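# Move the music sheet from its stand onto the table

## Task

Remove the sheet music from its stand and set it down lying flat on the table top, with the stand still upright and the sheet free of creases. Dropping the sheet, or opening the hand on it while that hand is still moving, counts against the result.

## Robot and tools

Robot: two arms in the scene frame. left_arm (a left hand) has its base near (-0.004, +0.316, +0.032) m and right_arm (a right hand) near (-0.006, -0.243, +0.016) m. Scene frame: origin at table-top height midway between the nominal bases, +x out over the table, +y toward left_arm, +z up. The arm names do not match image sides. A camera stand is bolted behind the arms. Anything left off the table fails the scene.

A row is always 28 numbers, each in [-1, 1], even if one arm is idle. Order: left_arm dx, dy, dz, rx, ry, rz; left hand thumb_turn, thumb_bend, index, middle, ring, little; left force_limit, speed; then the same 14 for right_arm. Pose part: an offset from that arm's current Hand target, along scene-frame axes, with 1.0 = 0.6 m or 180 degrees; rx, ry, rz form one rotation vector turning about the Hand target's position. It is not an absolute pose. Every row in one action counts from the Hand target at that action's start, so resending an offset moves the hand further. Six zeros re-request the current Hand target. Orientation commands are clipped to within 40 degrees of the measured orientation each step.

Hand part: -1 is open (thumb beside palm or straight, finger straight), +1 closed (thumb in front of palm or fully bent, finger curled). These are targets, not offsets. force_limit runs from about 0 N at -1 to 10 N at +1 (15 N for the two thumb motors). speed rises linearly to full at +0.48; full speed crosses the whole travel in 0.49 s. There is no 'no change' value: to keep a hand as it is, resend the eight numbers last sent for it (before any, send its hand_measured plus hand_force_limit and hand_speed). For a gentle grip close at speed -0.94 or lower. With the thumb in front, the hand holds objects about 0.035 to 0.065 m thick, handles down to about 0.025 m. To tighten, raise force_limit and send a target more closed than hand_measured; to loosen, send one more open.

Hand point: 0.15 m out from the wrist face and 0.05 m in front of the palm; +z along straight fingers, +y out of the palm, +x across the palm away from the thumb (toward the thumb on the left hand). Straight fingertips reach 0.06 to 0.07 m beyond it along +z and lie 0.06 m behind it along -y. A wrist bracket on the little-finger side can strike things.

Tools:
- execute_actions(actions, cameras): actions is a list of actions, each a table of up to 15 rows of 28 numbers, one row per 1/30 s step; a short table repeats its last row for the remaining steps. Images come only for an empty list or when cameras names them (["all"], names, or []).
- move(target, speed, blend, blocking, cameras): target is one 28-number row or up to 15 rows; every row's offsets count from the same starting Hand targets, not from the previous row. speed is m/s, 0.002 to 4.3, default 0.25 (turns up to twice that in rad/s), one value or one per target. blend in metres rounds corners; 0 stops at each. Paths are straight, end together, last 0.5 to 10 s and do not avoid obstacles or the other arm. Avoid paths close to an arm's own base. blocking=false returns after about 0.5 s while the move continues.
- wait(seconds 0 to 10, cameras): holds last commands; a running move continues.
- stop(cameras): brakes a running move.
- zoom_image(camera, region [x0,y0,x1,y1] pixels, max 504x504) on the newest image of cam_head_left, cam_head_right, cam_high, cam_low, cam_left_wrist or cam_right_wrist (all 896x504).
- show_instructions(): shows reference pages.
- finished_scene(scene): ends the scene for good; the sheet must stay flat on the table without the robot.

Results: end_effector_position (m) and end_effector_quat_wxyz in the scene frame, Hand target, joint readings and torques, temperatures, and per hand hand_measured, hand_stopped_by (moving, target, force, stalled, fault) and hand_load_n, all in motor order. A falling load near 0 means a lost grip. move adds a 'move:' line: done, off_target, moving, held or fault, plus limits (paced = pose clipped, held = steps withheld). The hand often rests 1 to 3 cm (up to 5 cm) short, usually low; send the remainder as an offset. Printed positions can be off by a few centimetres.

Avoid: dropping the sheet, opening while moving, creasing or crushing it, knocking the stand, fast hits on fixed objects, contact between the two hands, hard finger loads, and arms held stretched or pushing (motors overheat past 100 °C and the arm drops). To end a push, command back past the hand point.

Each tool is called as name([rows], argument=value, ...), one row to a line, values as JSON.

Reference images:

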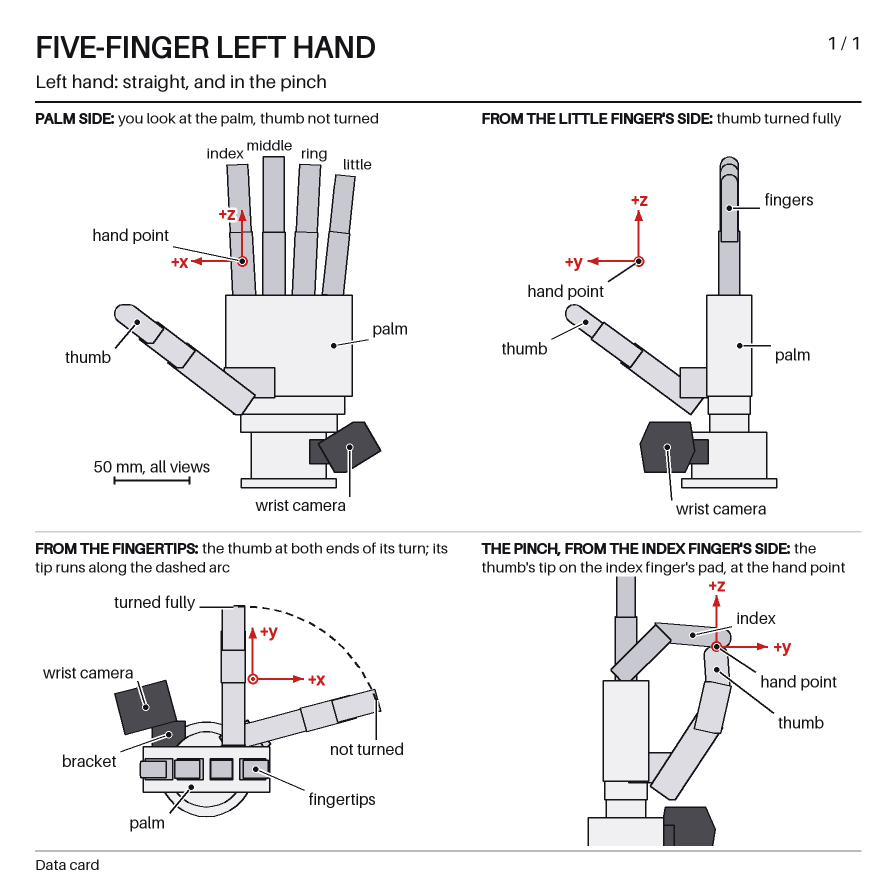

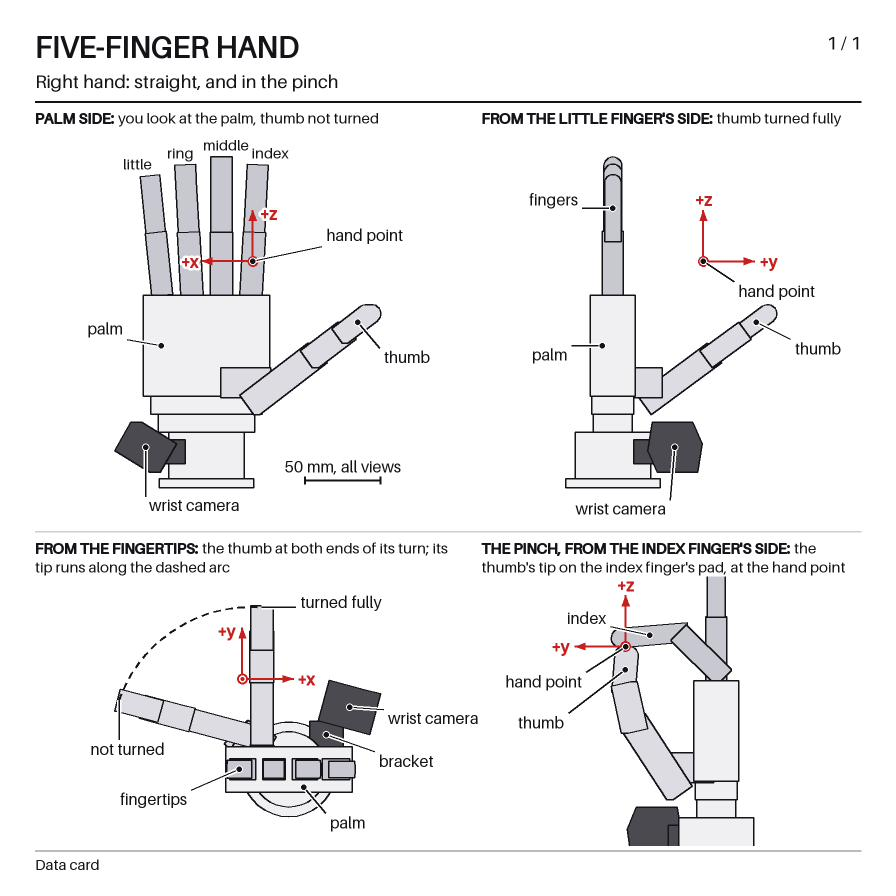

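## Session

execute_actions(actions=[])

Scene clock: 0.00 s.
left_arm: end_effector_position=(+0.1044, +0.7184, +0.1875) hand_measured=(-1.000, -1.000, -1.000, -1.000, -1.000, -1.000) hand_load_n=(+0.0, +0.0, +0.0, +0.0, +0.0, +0.0) hand_stopped_by=(target, target, target, target, target, target) hand_force_limit=0.00 hand_speed=-0.80 end_effector_quat_wxyz=(-0.024, +0.688, -0.694, -0.212) | right_arm: end_effector_position=(+0.1907, -0.2548, +0.1755) hand_measured=(-1.000, -1.000, -1.000, -1.000, -1.000, -1.000) hand_load_n=(+0.0, +0.0, +0.0, +0.0, +0.0, +0.0) hand_stopped_by=(target, target, target, target, target, target) hand_force_limit=0.00 hand_speed=-0.80 end_effector_quat_wxyz=(-0.006, +0.035, +0.999, +0.017)
Joint positions: left_arm=[1.033 1.475 1.169 -1.1 -0.398 1.082] | right_arm=[-0.411 0.781 0.729 -1.544 -0.027 1.207]
Joint velocities: within noise
Joint torques (N m): no reading
Motor temperatures (°C): left_arm=[31 25 25 26 22 21] | right_arm=[26 28 23 26 20 24]
Heat: left arm: hottest waist 31 °C; right arm: hottest shoulder 28 °C.
Hand target: left_arm +0.1084, +0.7270, +0.1956; -0.037, +0.688, -0.692, -0.216 | right_arm +0.1978, -0.2574, +0.1860; +0.010, +0.033, +0.999, +0.012

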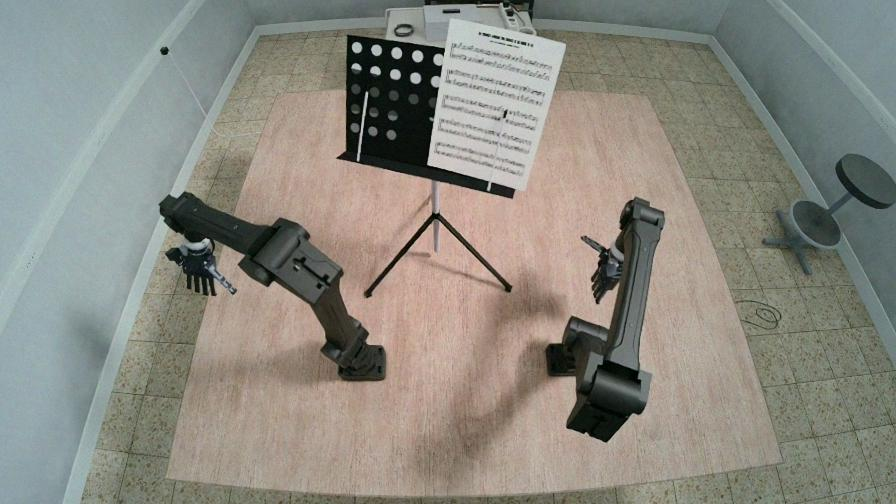

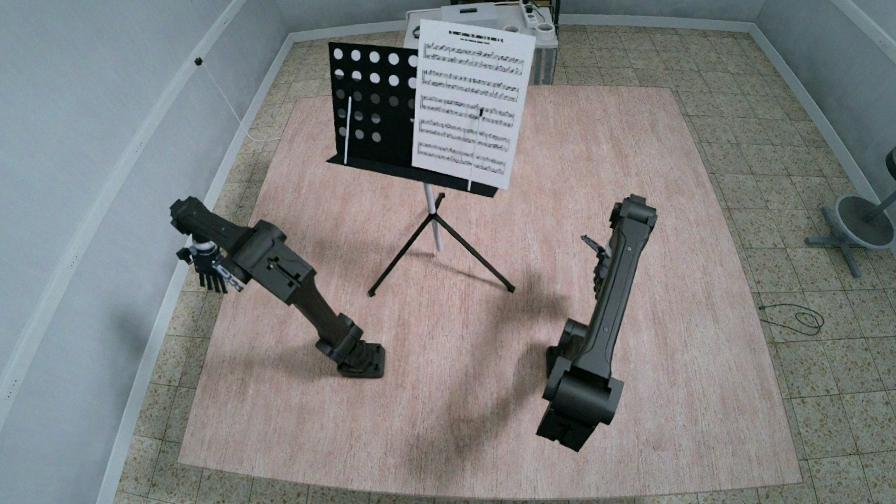

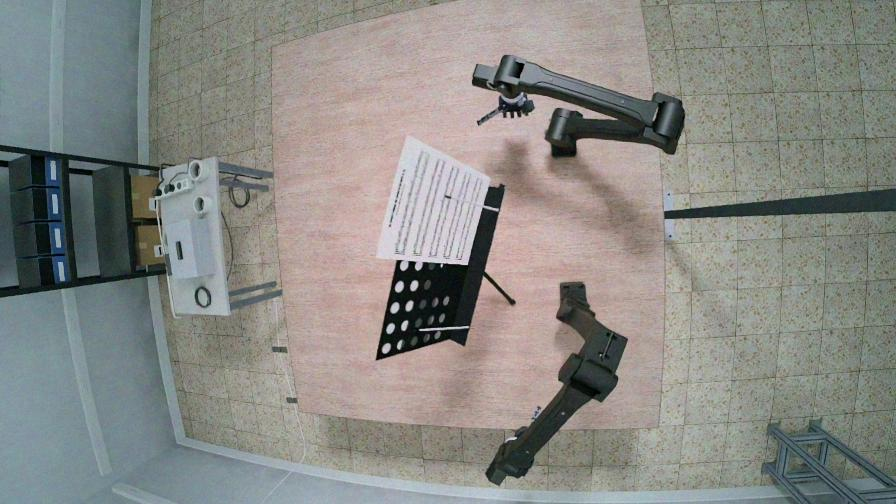

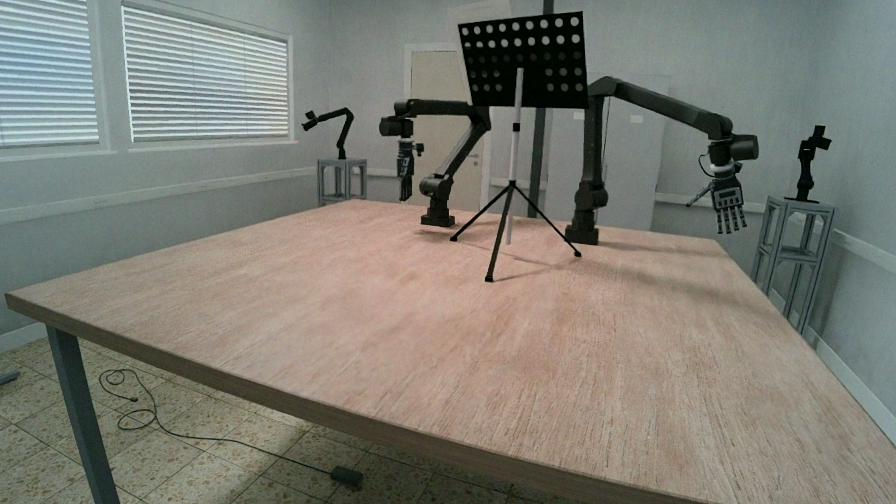

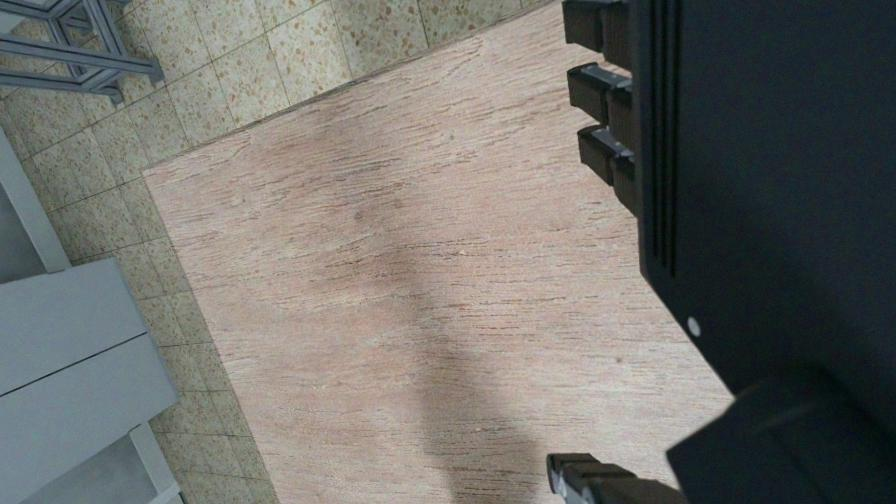

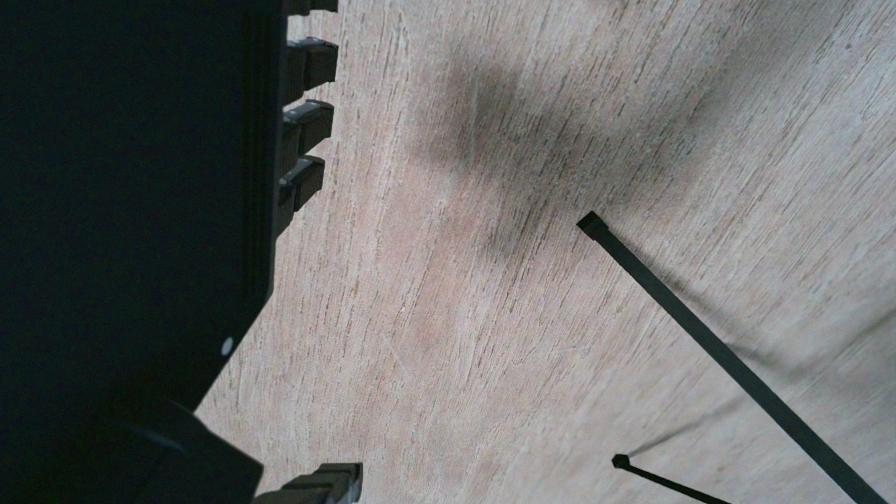

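zoom_image(camera="cam_head_left", region=[330, 10, 580, 210])

zoom_image(camera="cam_head_right", region=[320, 10, 560, 210])

zoom_image(camera="cam_high", region=[360, 120, 540, 380])

zoom_image(camera="cam_low", region=[420, 0, 640, 290])

Scaled by 2.016 from the camera's 896x504 image, which has a finer 1280x720 frame.

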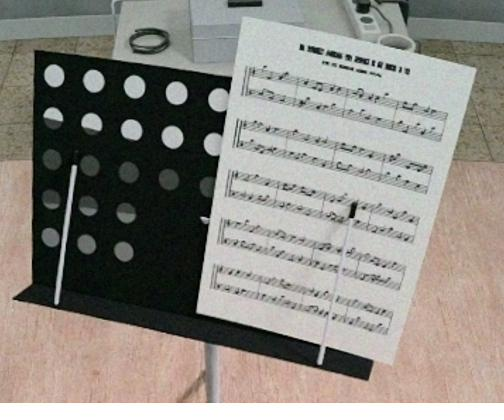

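Scaled by 2.100 from the camera's 896x504 image, which has a finer 1280x720 frame.

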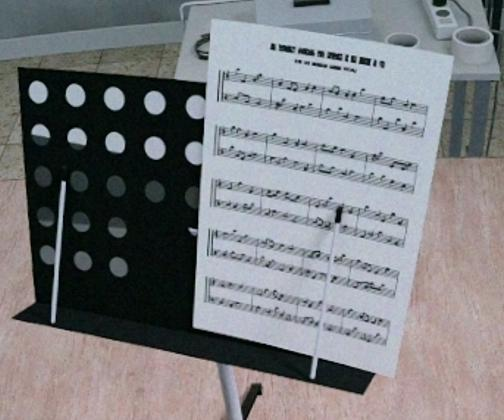

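Scaled by 1.938 from the camera's 896x504 image, which has a finer 1280x720 frame.

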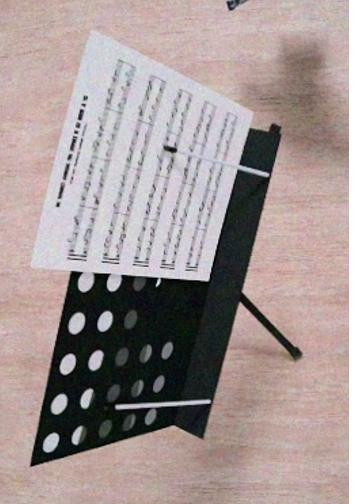

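Scaled by 1.738 from the camera's 896x504 image, which has a finer 1280x720 frame.

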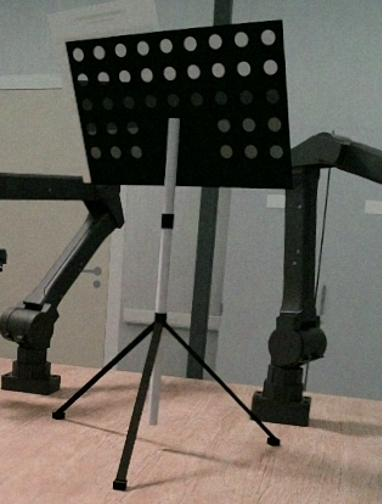

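move(target=[0,0,0,0,0,0,-1,-1,-1,-1,-1,-1,0,-0.8, 0.337,-0.071,0.723,-0.186,-0.373,0.074,-1,-1,-1,-1,-1,-1,0,-0.8], speed=0.2, cameras=["cam_head_left","cam_head_right","cam_low","cam_right_wrist"])

Scene clock: 25.80 s.
left_arm: end_effector_position=(+0.1044, +0.7184, +0.1875) hand_measured=(-1.000, -1.000, -1.000, -1.000, -1.000, -1.000) hand_load_n=(+0.0, -0.5, +0.0, +0.0, +0.0, +0.0) hand_stopped_by=(target, target, target, target, target, target) hand_force_limit=0.00 hand_speed=-0.80 end_effector_quat_wxyz=(-0.024, +0.688, -0.694, -0.212) | right_arm: end_effector_position=(+0.3994, -0.3056, +0.5790) hand_measured=(-1.000, -1.000, -1.000, -1.000, -1.000, -1.000) hand_load_n=(+0.0, +0.0, +0.0, +0.0, +0.0, +0.0) hand_stopped_by=(target, target, target, target, target, target) hand_force_limit=0.00 hand_speed=-0.80 end_effector_quat_wxyz=(+0.528, -0.085, +0.813, -0.232)
Joint positions: left_arm=[1.033 1.475 1.169 -1.1 -0.398 1.082] | right_arm=[-0.301 0.855 1.39 -0.878 -0.011 1.048]
Joint torques (N m): left_arm=[0.44 -9.23 10.39 0.72 -0.42 -0.11] | right_arm=[0.56 -2.55 13.68 2.61 -0.02 -0.04]
Motor temperatures (°C): left_arm=[30 26 27 26 22 21] | right_arm=[26 28 28 26 20 23]
Heat: left arm: hottest waist 30 °C; right arm: hottest shoulder 28 °C.
Hand target: left_arm +0.1084, +0.7270, +0.1956; -0.037, +0.688, -0.692, -0.216 | right_arm +0.4000, -0.3000, +0.6198; +0.559, -0.091, +0.788, -0.242
Off the commanded pose: left_arm 0.012 m, 2 deg | right_arm 0.041 m, 5 deg.
move: off_target (left_arm, right_arm)
camera_calibration:
cam_right_wrist: T_world_to_cam=[[-0.0598263, 0.76217, -0.644606, 0.62721], [-0.0411254, 0.643333, 0.764481, -0.223276], [0.997361, 0.0722458, -0.00714369, -0.25675], [0, 0, 0, 1]] pos_world=[0.284413, -0.315851, 0.57316]
Images, in order (width x height): cam_head_left 896x504, cam_head_right 896x504, cam_low 896x504, cam_right_wrist 896x504.

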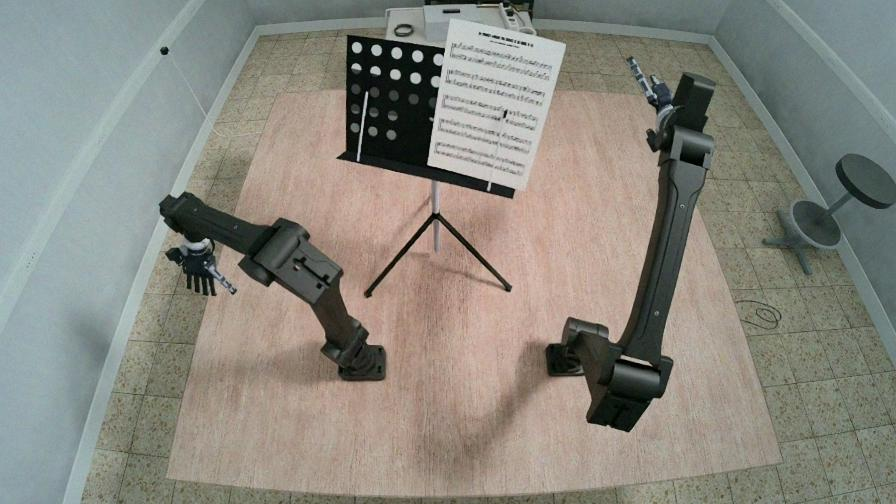

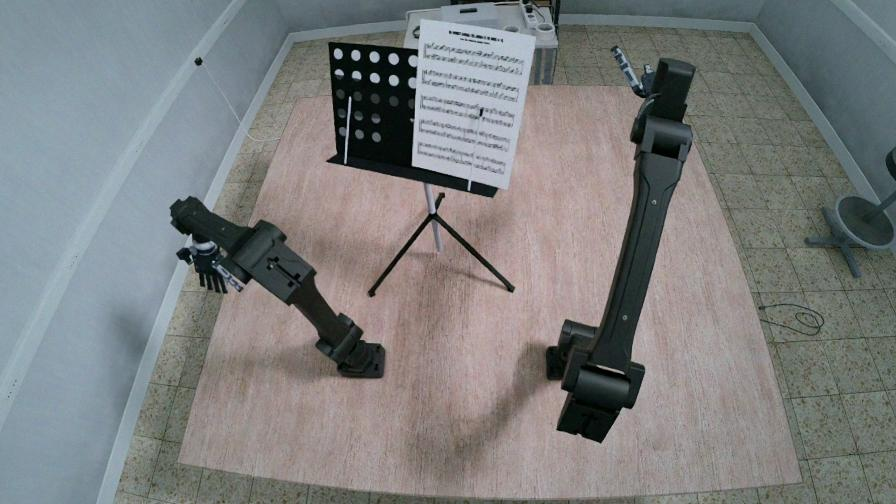

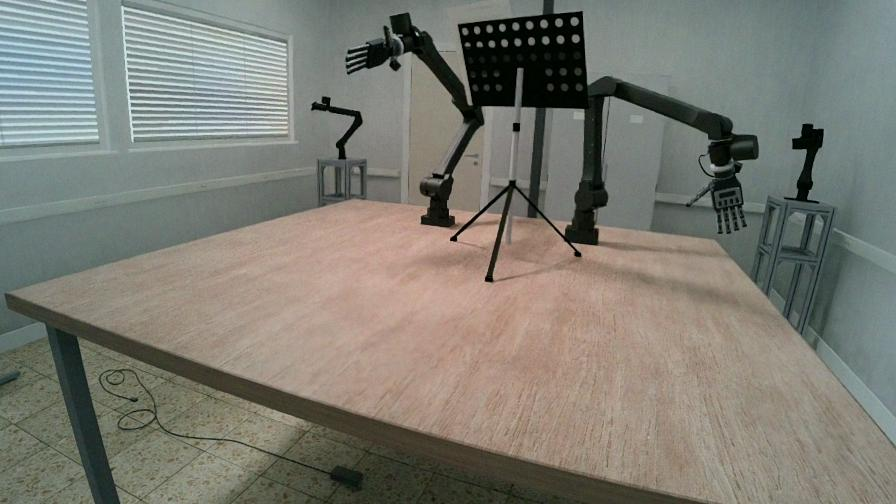

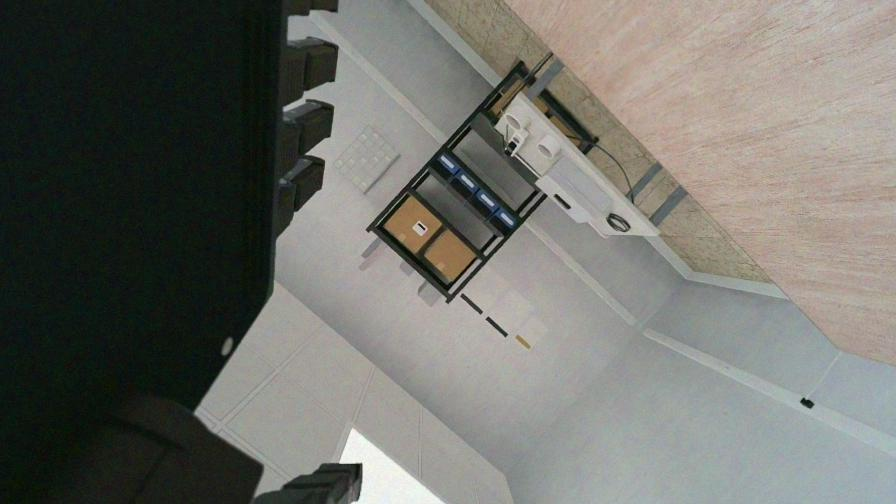

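move(target=[0,0,0,0,0,0,-1,-1,-1,-1,-1,-1,0,-0.8, 0,0.1,0.42,0,0,0,-1,-1,-1,-1,-1,-1,0,-0.8], speed=0.2, cameras=["cam_head_right"])

Scene clock: 30.67 s.
left_arm: end_effector_position=(+0.1044, +0.7184, +0.1875) hand_measured=(-1.000, -1.000, -1.000, -1.000, -1.000, -1.000) hand_load_n=(+0.0, +0.0, +0.0, +0.0, +0.0, +0.0) hand_stopped_by=(target, target, target, target, target, target) hand_force_limit=0.00 hand_speed=-0.80 end_effector_quat_wxyz=(-0.024, +0.688, -0.694, -0.212) | right_arm: end_effector_position=(+0.4051, -0.2421, +0.8657) hand_measured=(-1.000, -1.000, -1.000, -1.000, -1.000, -1.000) hand_load_n=(+0.0, +0.0, +0.0, +0.0, +0.0, +0.0) hand_stopped_by=(target, target, target, target, target, target) hand_force_limit=0.00 hand_speed=-0.80 end_effector_quat_wxyz=(+0.606, -0.081, +0.749, -0.253)
Joint positions: left_arm=[1.033 1.475 1.169 -1.1 -0.398 1.082] | right_arm=[-0.02 1.508 2.9 -1.533 0.243 1.102]
Joint torques (N m): left_arm=[0.5 -9 10.41 0.75 -0.4 -0.1] | right_arm=[1.44 -6.36 5.16 1.25 0.24 0.16]
Heat: left arm: hottest waist 30 °C; right arm: hottest elbow 29 °C.
Hand target: left_arm +0.1084, +0.7270, +0.1956; -0.037, +0.688, -0.692, -0.216 | right_arm +0.4000, -0.2400, +0.8718; +0.559, -0.091, +0.788, -0.242
Off the commanded pose: left_arm 0.012 m, 2 deg | right_arm 0.008 m, 7 deg.
elbow stopped short (right arm): the move would have taken joint 3 (elbow) straighter than the controller allows.
move: off_target (left_arm, right_arm)
Images, in order (width x height): cam_head_right 896x504.

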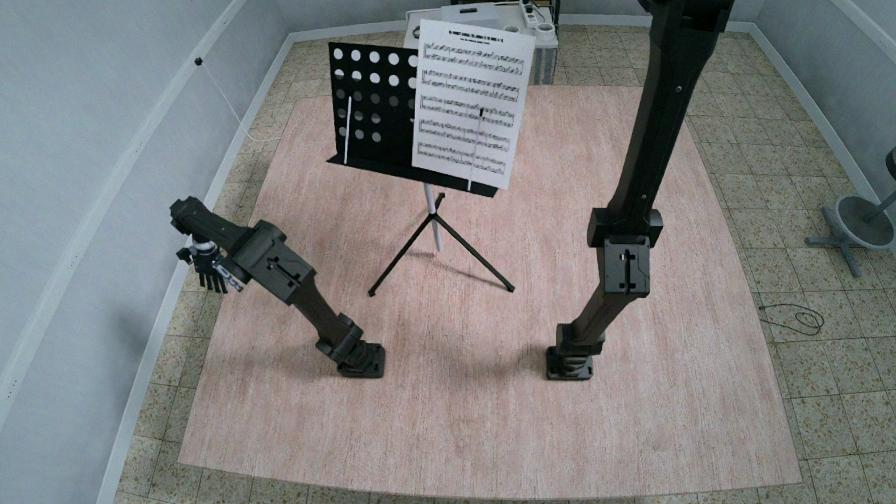

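execute_actions(actions=[], cameras=["cam_head_left","cam_head_right","cam_high","cam_low"])

zoom_image(camera="cam_head_left", region=[500, 15, 600, 75])

zoom_image(camera="cam_head_right", region=[470, 10, 570, 70])

zoom_image(camera="cam_high", region=[360, 110, 460, 170])

zoom_image(camera="cam_low", region=[430, 0, 530, 120])

Scene clock: 31.53 s.
left_arm: end_effector_position=(+0.1044, +0.7184, +0.1875) hand_measured=(-1.000, -1.000, -1.000, -1.000, -1.000, -1.000) hand_load_n=(+0.0, +0.0, +0.0, +0.0, +0.0, +0.0) hand_stopped_by=(target, target, target, target, target, target) hand_force_limit=0.00 hand_speed=-0.80 end_effector_quat_wxyz=(-0.024, +0.688, -0.694, -0.212) | right_arm: end_effector_position=(+0.4051, -0.2421, +0.8657) hand_measured=(-1.000, -1.000, -1.000, -1.000, -1.000, -1.000) hand_load_n=(+0.0, +0.0, +0.0, +0.0, +0.0, +0.0) hand_stopped_by=(target, target, target, target, target, target) hand_force_limit=0.00 hand_speed=-0.80 end_effector_quat_wxyz=(+0.606, -0.081, +0.749, -0.253)
Joint positions: left_arm=[1.033 1.475 1.169 -1.1 -0.398 1.082] | right_arm=[-0.02 1.508 2.9 -1.533 0.243 1.102]
Joint velocities: within noise
Joint torques (N m): left_arm=[0.56 -9 10.43 0.73 -0.41 -0.11] | right_arm=[1.03 -6.65 5.12 1.29 0.22 0.16]
Motor temperatures (°C): left_arm=[30 26 28 26 22 21] | right_arm=[26 28 29 26 20 23]
Heat: left arm: hottest waist 30 °C; right arm: hottest elbow 29 °C.
Hand target: left_arm +0.1084, +0.7270, +0.1956; -0.037, +0.688, -0.692, -0.216 | right_arm +0.4000, -0.2400, +0.8718; +0.559, -0.091, +0.788, -0.242
Off the commanded pose: left_arm 0.012 m, 2 deg | right_arm 0.008 m, 7 deg.
Images, in order (width x height): cam_head_left 896x504, cam_head_right 896x504, cam_high 896x504, cam_low 896x504.

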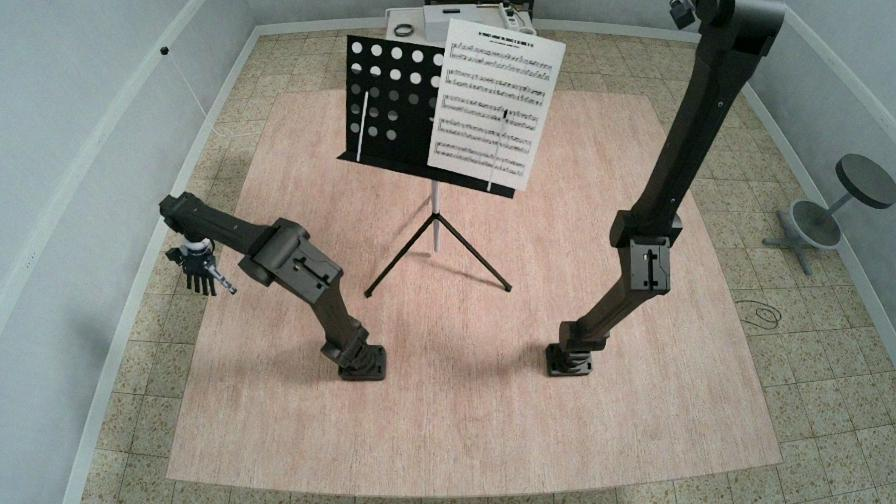

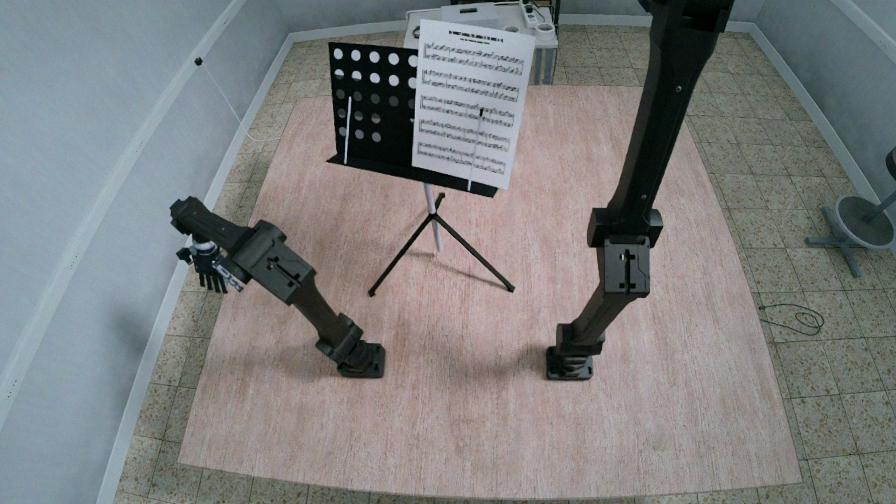

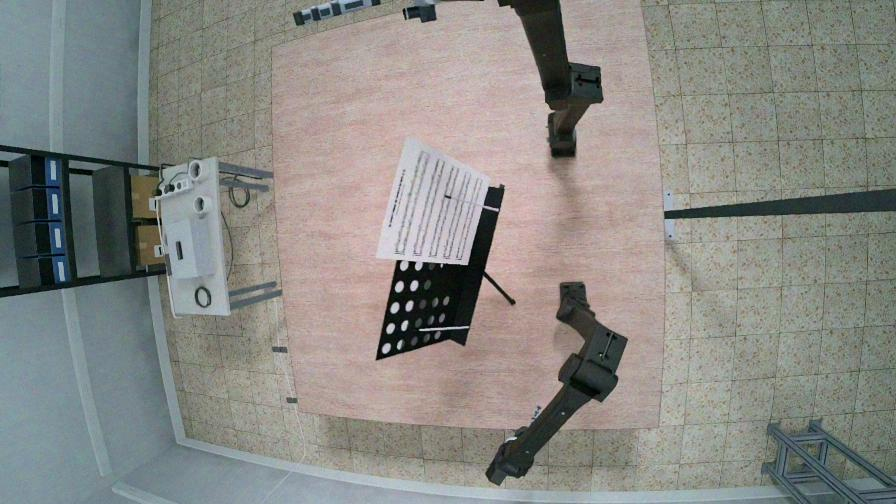

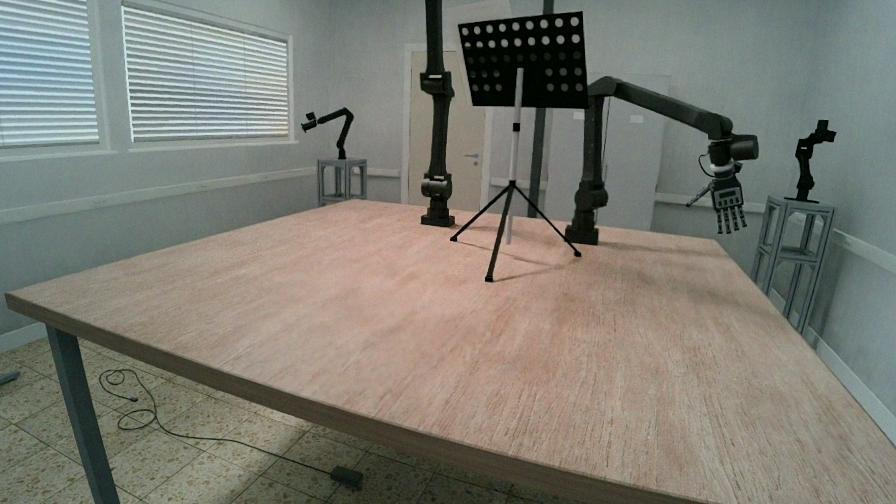

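Scaled by 5.040 from the camera's 896x504 image, which has a finer 1280x720 frame.

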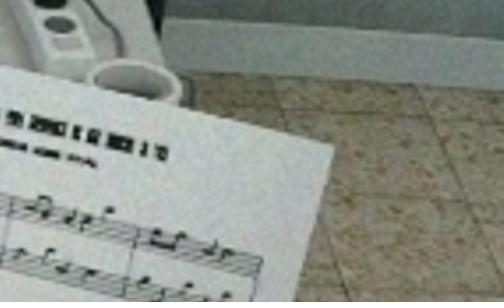

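Scaled by 5.040 from the camera's 896x504 image, which has a finer 1280x720 frame.

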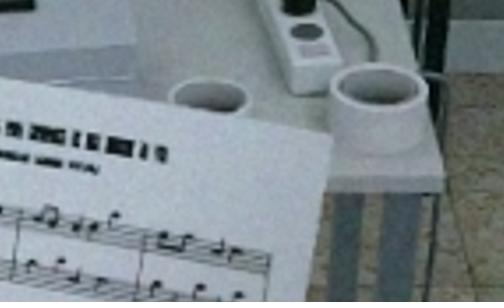

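Scaled by 5.040 from the camera's 896x504 image, which has a finer 1280x720 frame.

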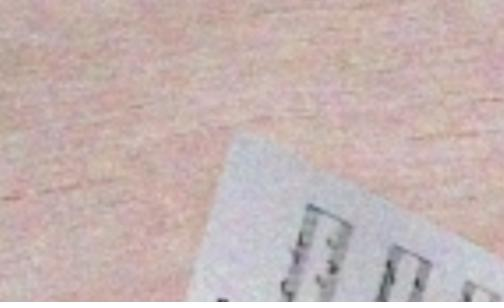

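Scaled by 4.200 from the camera's 896x504 image, which has a finer 1280x720 frame.

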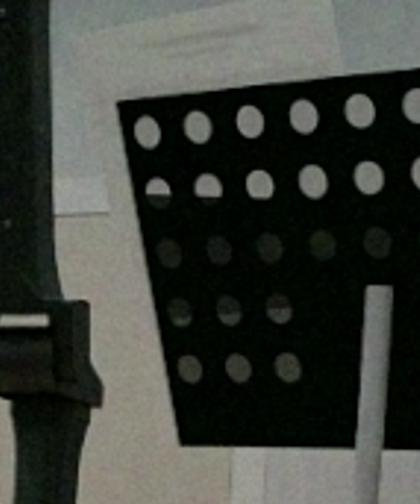

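move(target=[0,0,0,0,0,0,-1,-1,-1,-1,-1,-1,0,-0.8, -0.103,0.09,-0.147,0,0,0,1,-1,-1,-1,1,1,0,-0.2], speed=0.15, cameras=["cam_head_left","cam_head_right","cam_high","cam_low","cam_right_wrist"])

Scene clock: 34.70 s.
left_arm: end_effector_position=(+0.1044, +0.7184, +0.1875) hand_measured=(-1.000, -1.000, -1.000, -1.000, -1.000, -1.000) hand_load_n=(+0.0, +0.0, +0.0, +0.0, +0.0, +0.0) hand_stopped_by=(target, target, target, target, target, target) hand_force_limit=0.00 hand_speed=-0.80 end_effector_quat_wxyz=(-0.024, +0.688, -0.694, -0.212) | right_arm: end_effector_position=(+0.3418, -0.1872, +0.7757) hand_measured=(+1.000, -1.000, -1.000, -1.000, +1.000, +1.000) hand_load_n=(+0.0, +0.0, +0.0, +0.0, +0.0, +0.0) hand_stopped_by=(target, target, target, target, target, target) hand_force_limit=0.00 hand_speed=-0.20 end_effector_quat_wxyz=(+0.545, -0.099, +0.795, -0.248)
Joint positions: left_arm=[1.033 1.475 1.169 -1.1 -0.398 1.082] | right_arm=[0.325 1.126 2.242 -1.461 0.578 1.214]
Joint torques (N m): left_arm=[0.44 -9.23 10.39 0.72 -0.42 -0.11] | right_arm=[1.61 -4.07 4.16 2.5 0.39 0.13]
Heat: left arm: hottest waist 30 °C; right arm: hottest shoulder 28 °C.
Hand target: left_arm +0.1084, +0.7270, +0.1956; -0.037, +0.688, -0.692, -0.216 | right_arm +0.3382, -0.1860, +0.7836; +0.559, -0.091, +0.788, -0.242
Off the commanded pose: left_arm 0.012 m, 2 deg | right_arm 0.009 m, 2 deg.
move: off_target (left_arm)
camera_calibration:
cam_right_wrist: T_world_to_cam=[[-0.0448004, 0.730818, -0.681101, 0.67761], [-0.0850631, 0.676519, 0.731496, -0.405318], [0.995368, 0.0907078, 0.0318573, -0.2325], [0, 0, 0, 1]] pos_world=[0.227302, -0.199915, 0.765417]
Images, in order (width x height): cam_head_left 896x504, cam_head_right 896x504, cam_high 896x504, cam_low 896x504, cam_right_wrist 896x504.

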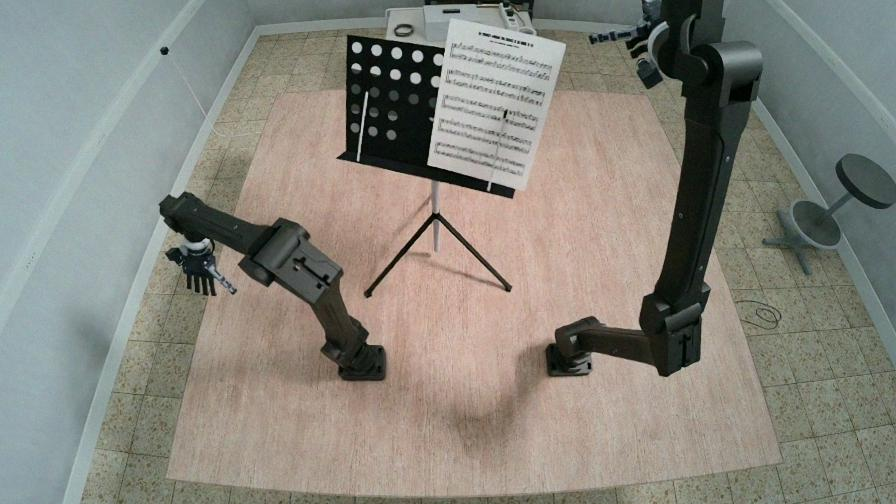

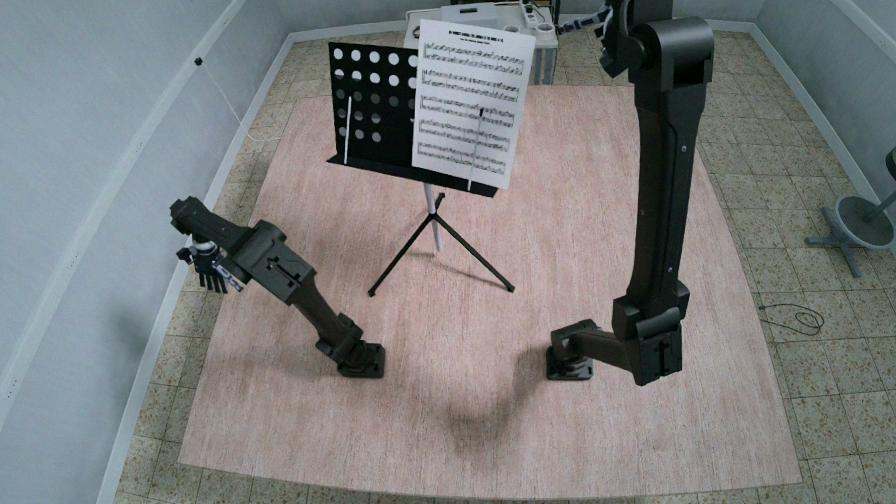

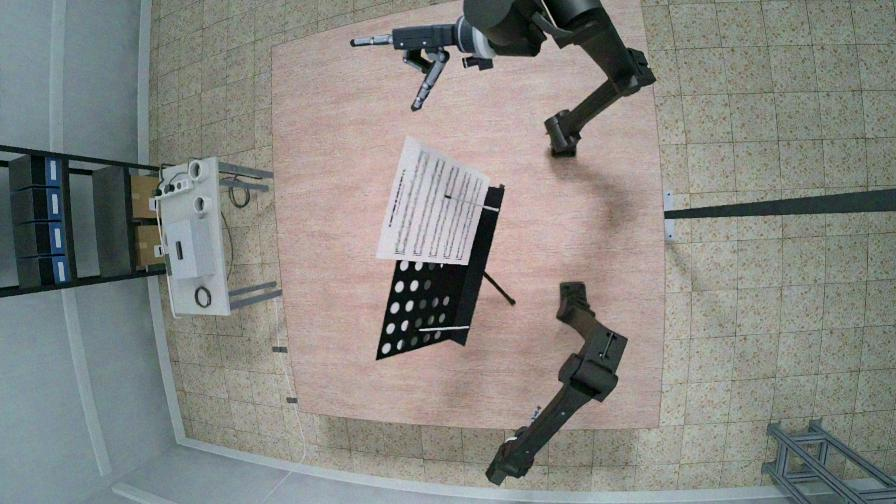

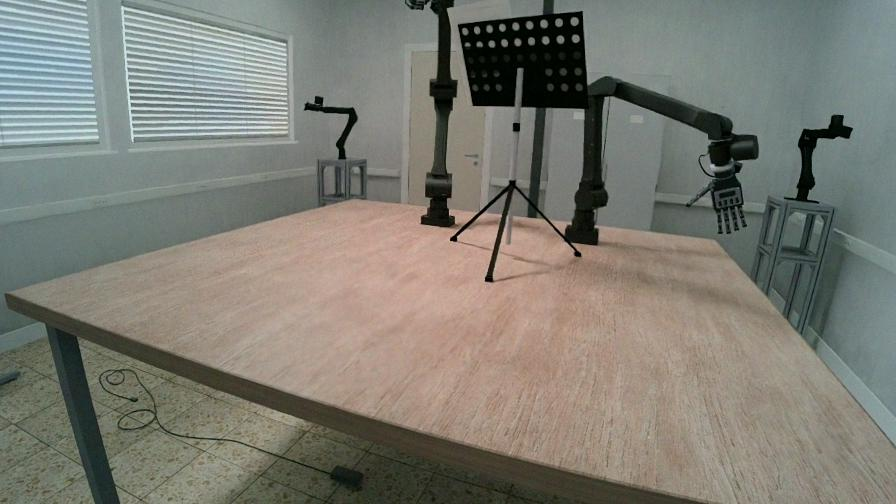

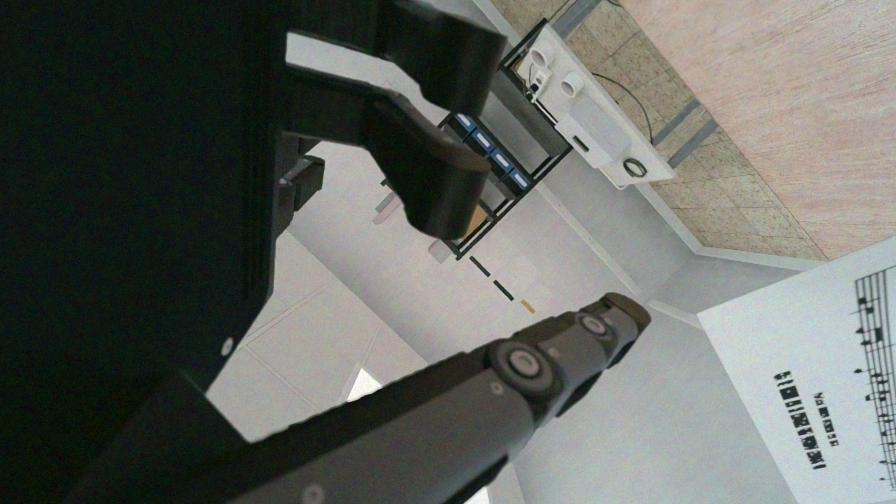

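move(target=[0,0,0,0,0,0,-1,-1,-1,-1,-1,-1,0,-0.8, 0.0133,0.1117,-0.0717,0,0,0,1,-1,-1,-1,1,1,0,-0.2], speed=0.08, cameras=["cam_head_left","cam_head_right","cam_high","cam_right_wrist"])

Scene clock: 40.30 s.
left_arm: end_effector_position=(+0.1044, +0.7184, +0.1875) hand_measured=(-1.000, -1.000, -1.000, -1.000, -1.000, -1.000) hand_load_n=(+0.0, +0.0, +0.0, +0.0, +0.0, +0.0) hand_stopped_by=(target, target, target, target, target, target) hand_force_limit=0.00 hand_speed=-0.80 end_effector_quat_wxyz=(-0.024, +0.688, -0.694, -0.212) | right_arm: end_effector_position=(+0.3505, -0.1167, +0.7330) hand_measured=(+1.000, -1.000, -1.000, -1.000, +1.000, +1.000) hand_load_n=(+0.0, +0.0, +0.0, +0.0, +0.0, +0.0) hand_stopped_by=(target, target, target, target, target, target) hand_force_limit=0.00 hand_speed=-0.20 end_effector_quat_wxyz=(+0.546, -0.104, +0.793, -0.250)
Joint positions: left_arm=[1.033 1.475 1.169 -1.1 -0.398 1.082] | right_arm=[0.657 1.096 2.045 -1.404 0.883 1.372]
Joint torques (N m): left_arm=[0.5 -9.23 10.41 0.7 -0.41 -0.11] | right_arm=[0.85 -5.3 5.2 2.29 0.52 0.13]
Heat: left arm: hottest waist 30 °C; right arm: hottest shoulder 28 °C.
Hand target: left_arm +0.1084, +0.7270, +0.1956; -0.037, +0.688, -0.692, -0.216 | right_arm +0.3462, -0.1189, +0.7406; +0.559, -0.091, +0.788, -0.242
Off the commanded pose: left_arm 0.012 m, 2 deg | right_arm 0.009 m, 2 deg.
move: off_target (left_arm)
camera_calibration:
cam_right_wrist: T_world_to_cam=[[-0.0466234, 0.724029, -0.688192, 0.602439], [-0.0901734, 0.683077, 0.724758, -0.413489], [0.994834, 0.0958473, 0.0334408, -0.246573], [0, 0, 0, 1]] pos_world=[0.236101, -0.130105, 0.722519]
Images, in order (width x height): cam_head_left 896x504, cam_head_right 896x504, cam_high 896x504, cam_right_wrist 896x504.

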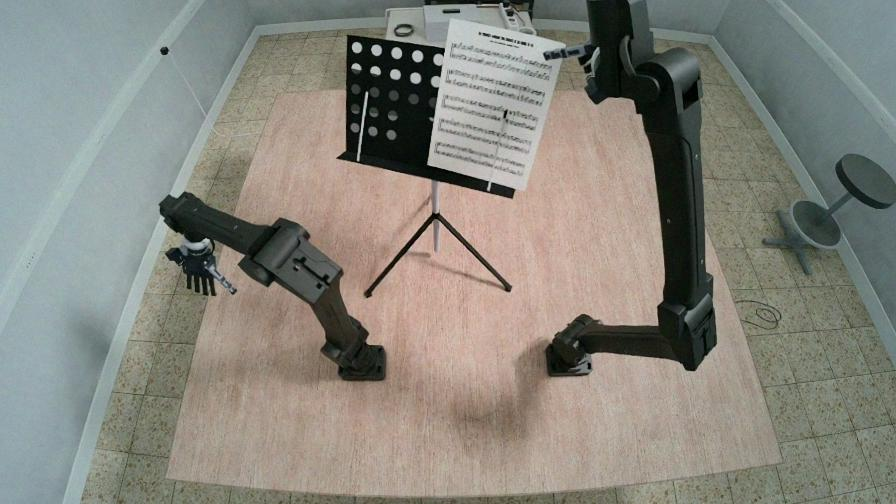

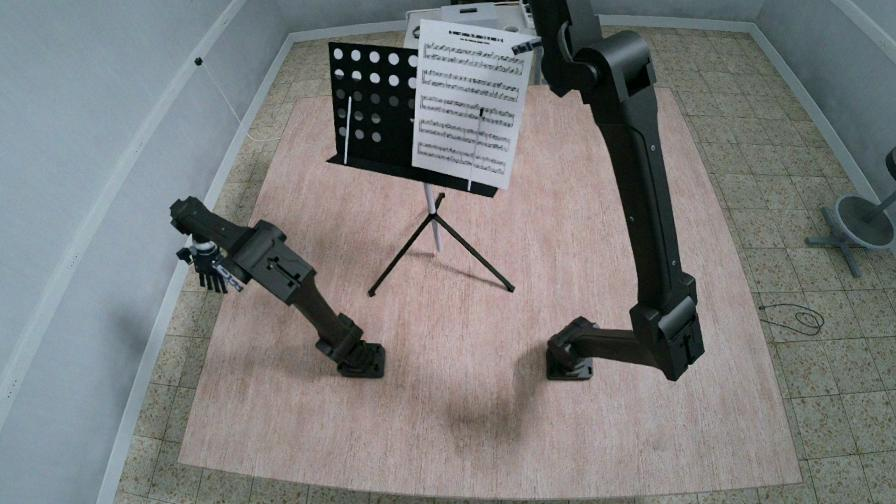

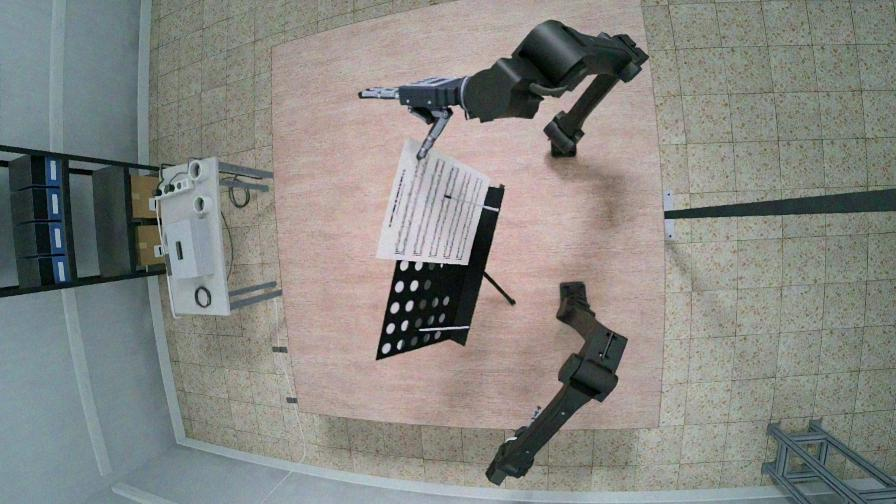

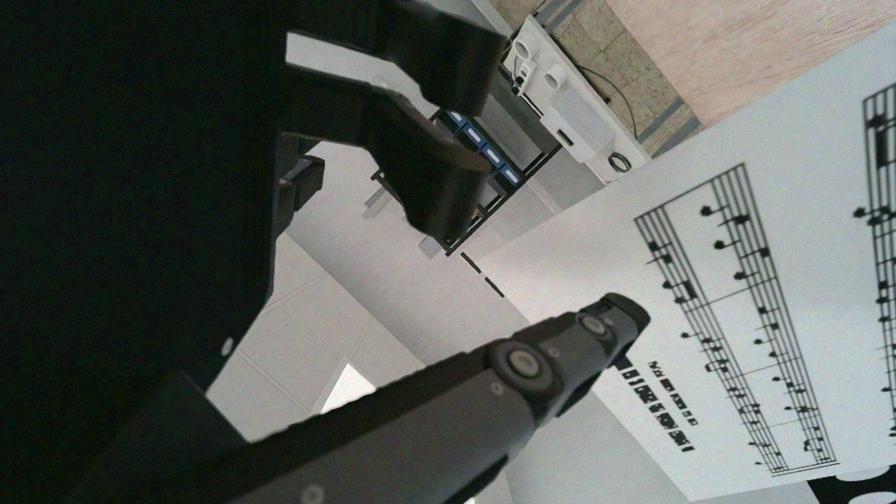

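zoom_image(camera="cam_right_wrist", region=[380, 150, 680, 400])

zoom_image(camera="cam_high", region=[350, 60, 510, 200])

zoom_image(camera="cam_head_left", region=[500, 10, 640, 110])

Scaled by 1.680 from the camera's 896x504 image, which has a finer 1280x720 frame.

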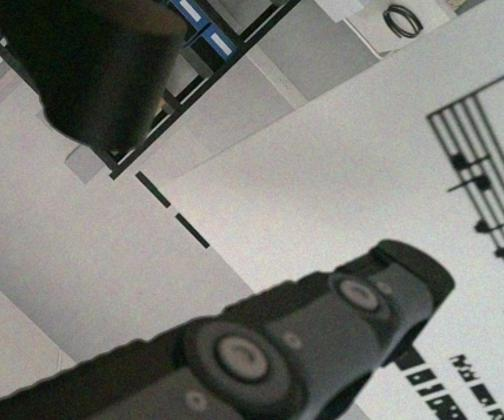

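Scaled by 3.150 from the camera's 896x504 image, which has a finer 1280x720 frame.

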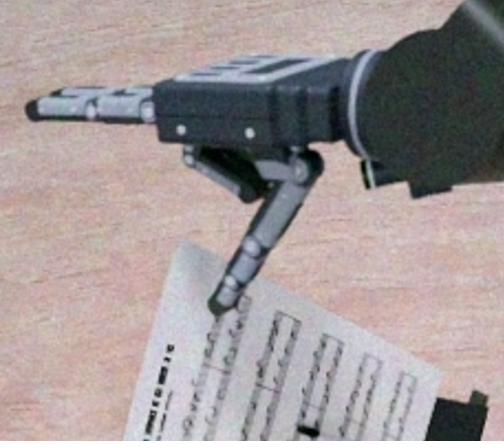

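Scaled by 3.600 from the camera's 896x504 image, which has a finer 1280x720 frame.

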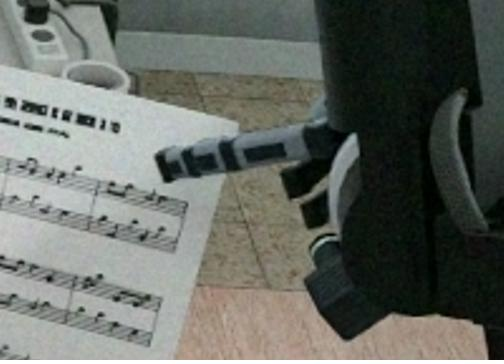

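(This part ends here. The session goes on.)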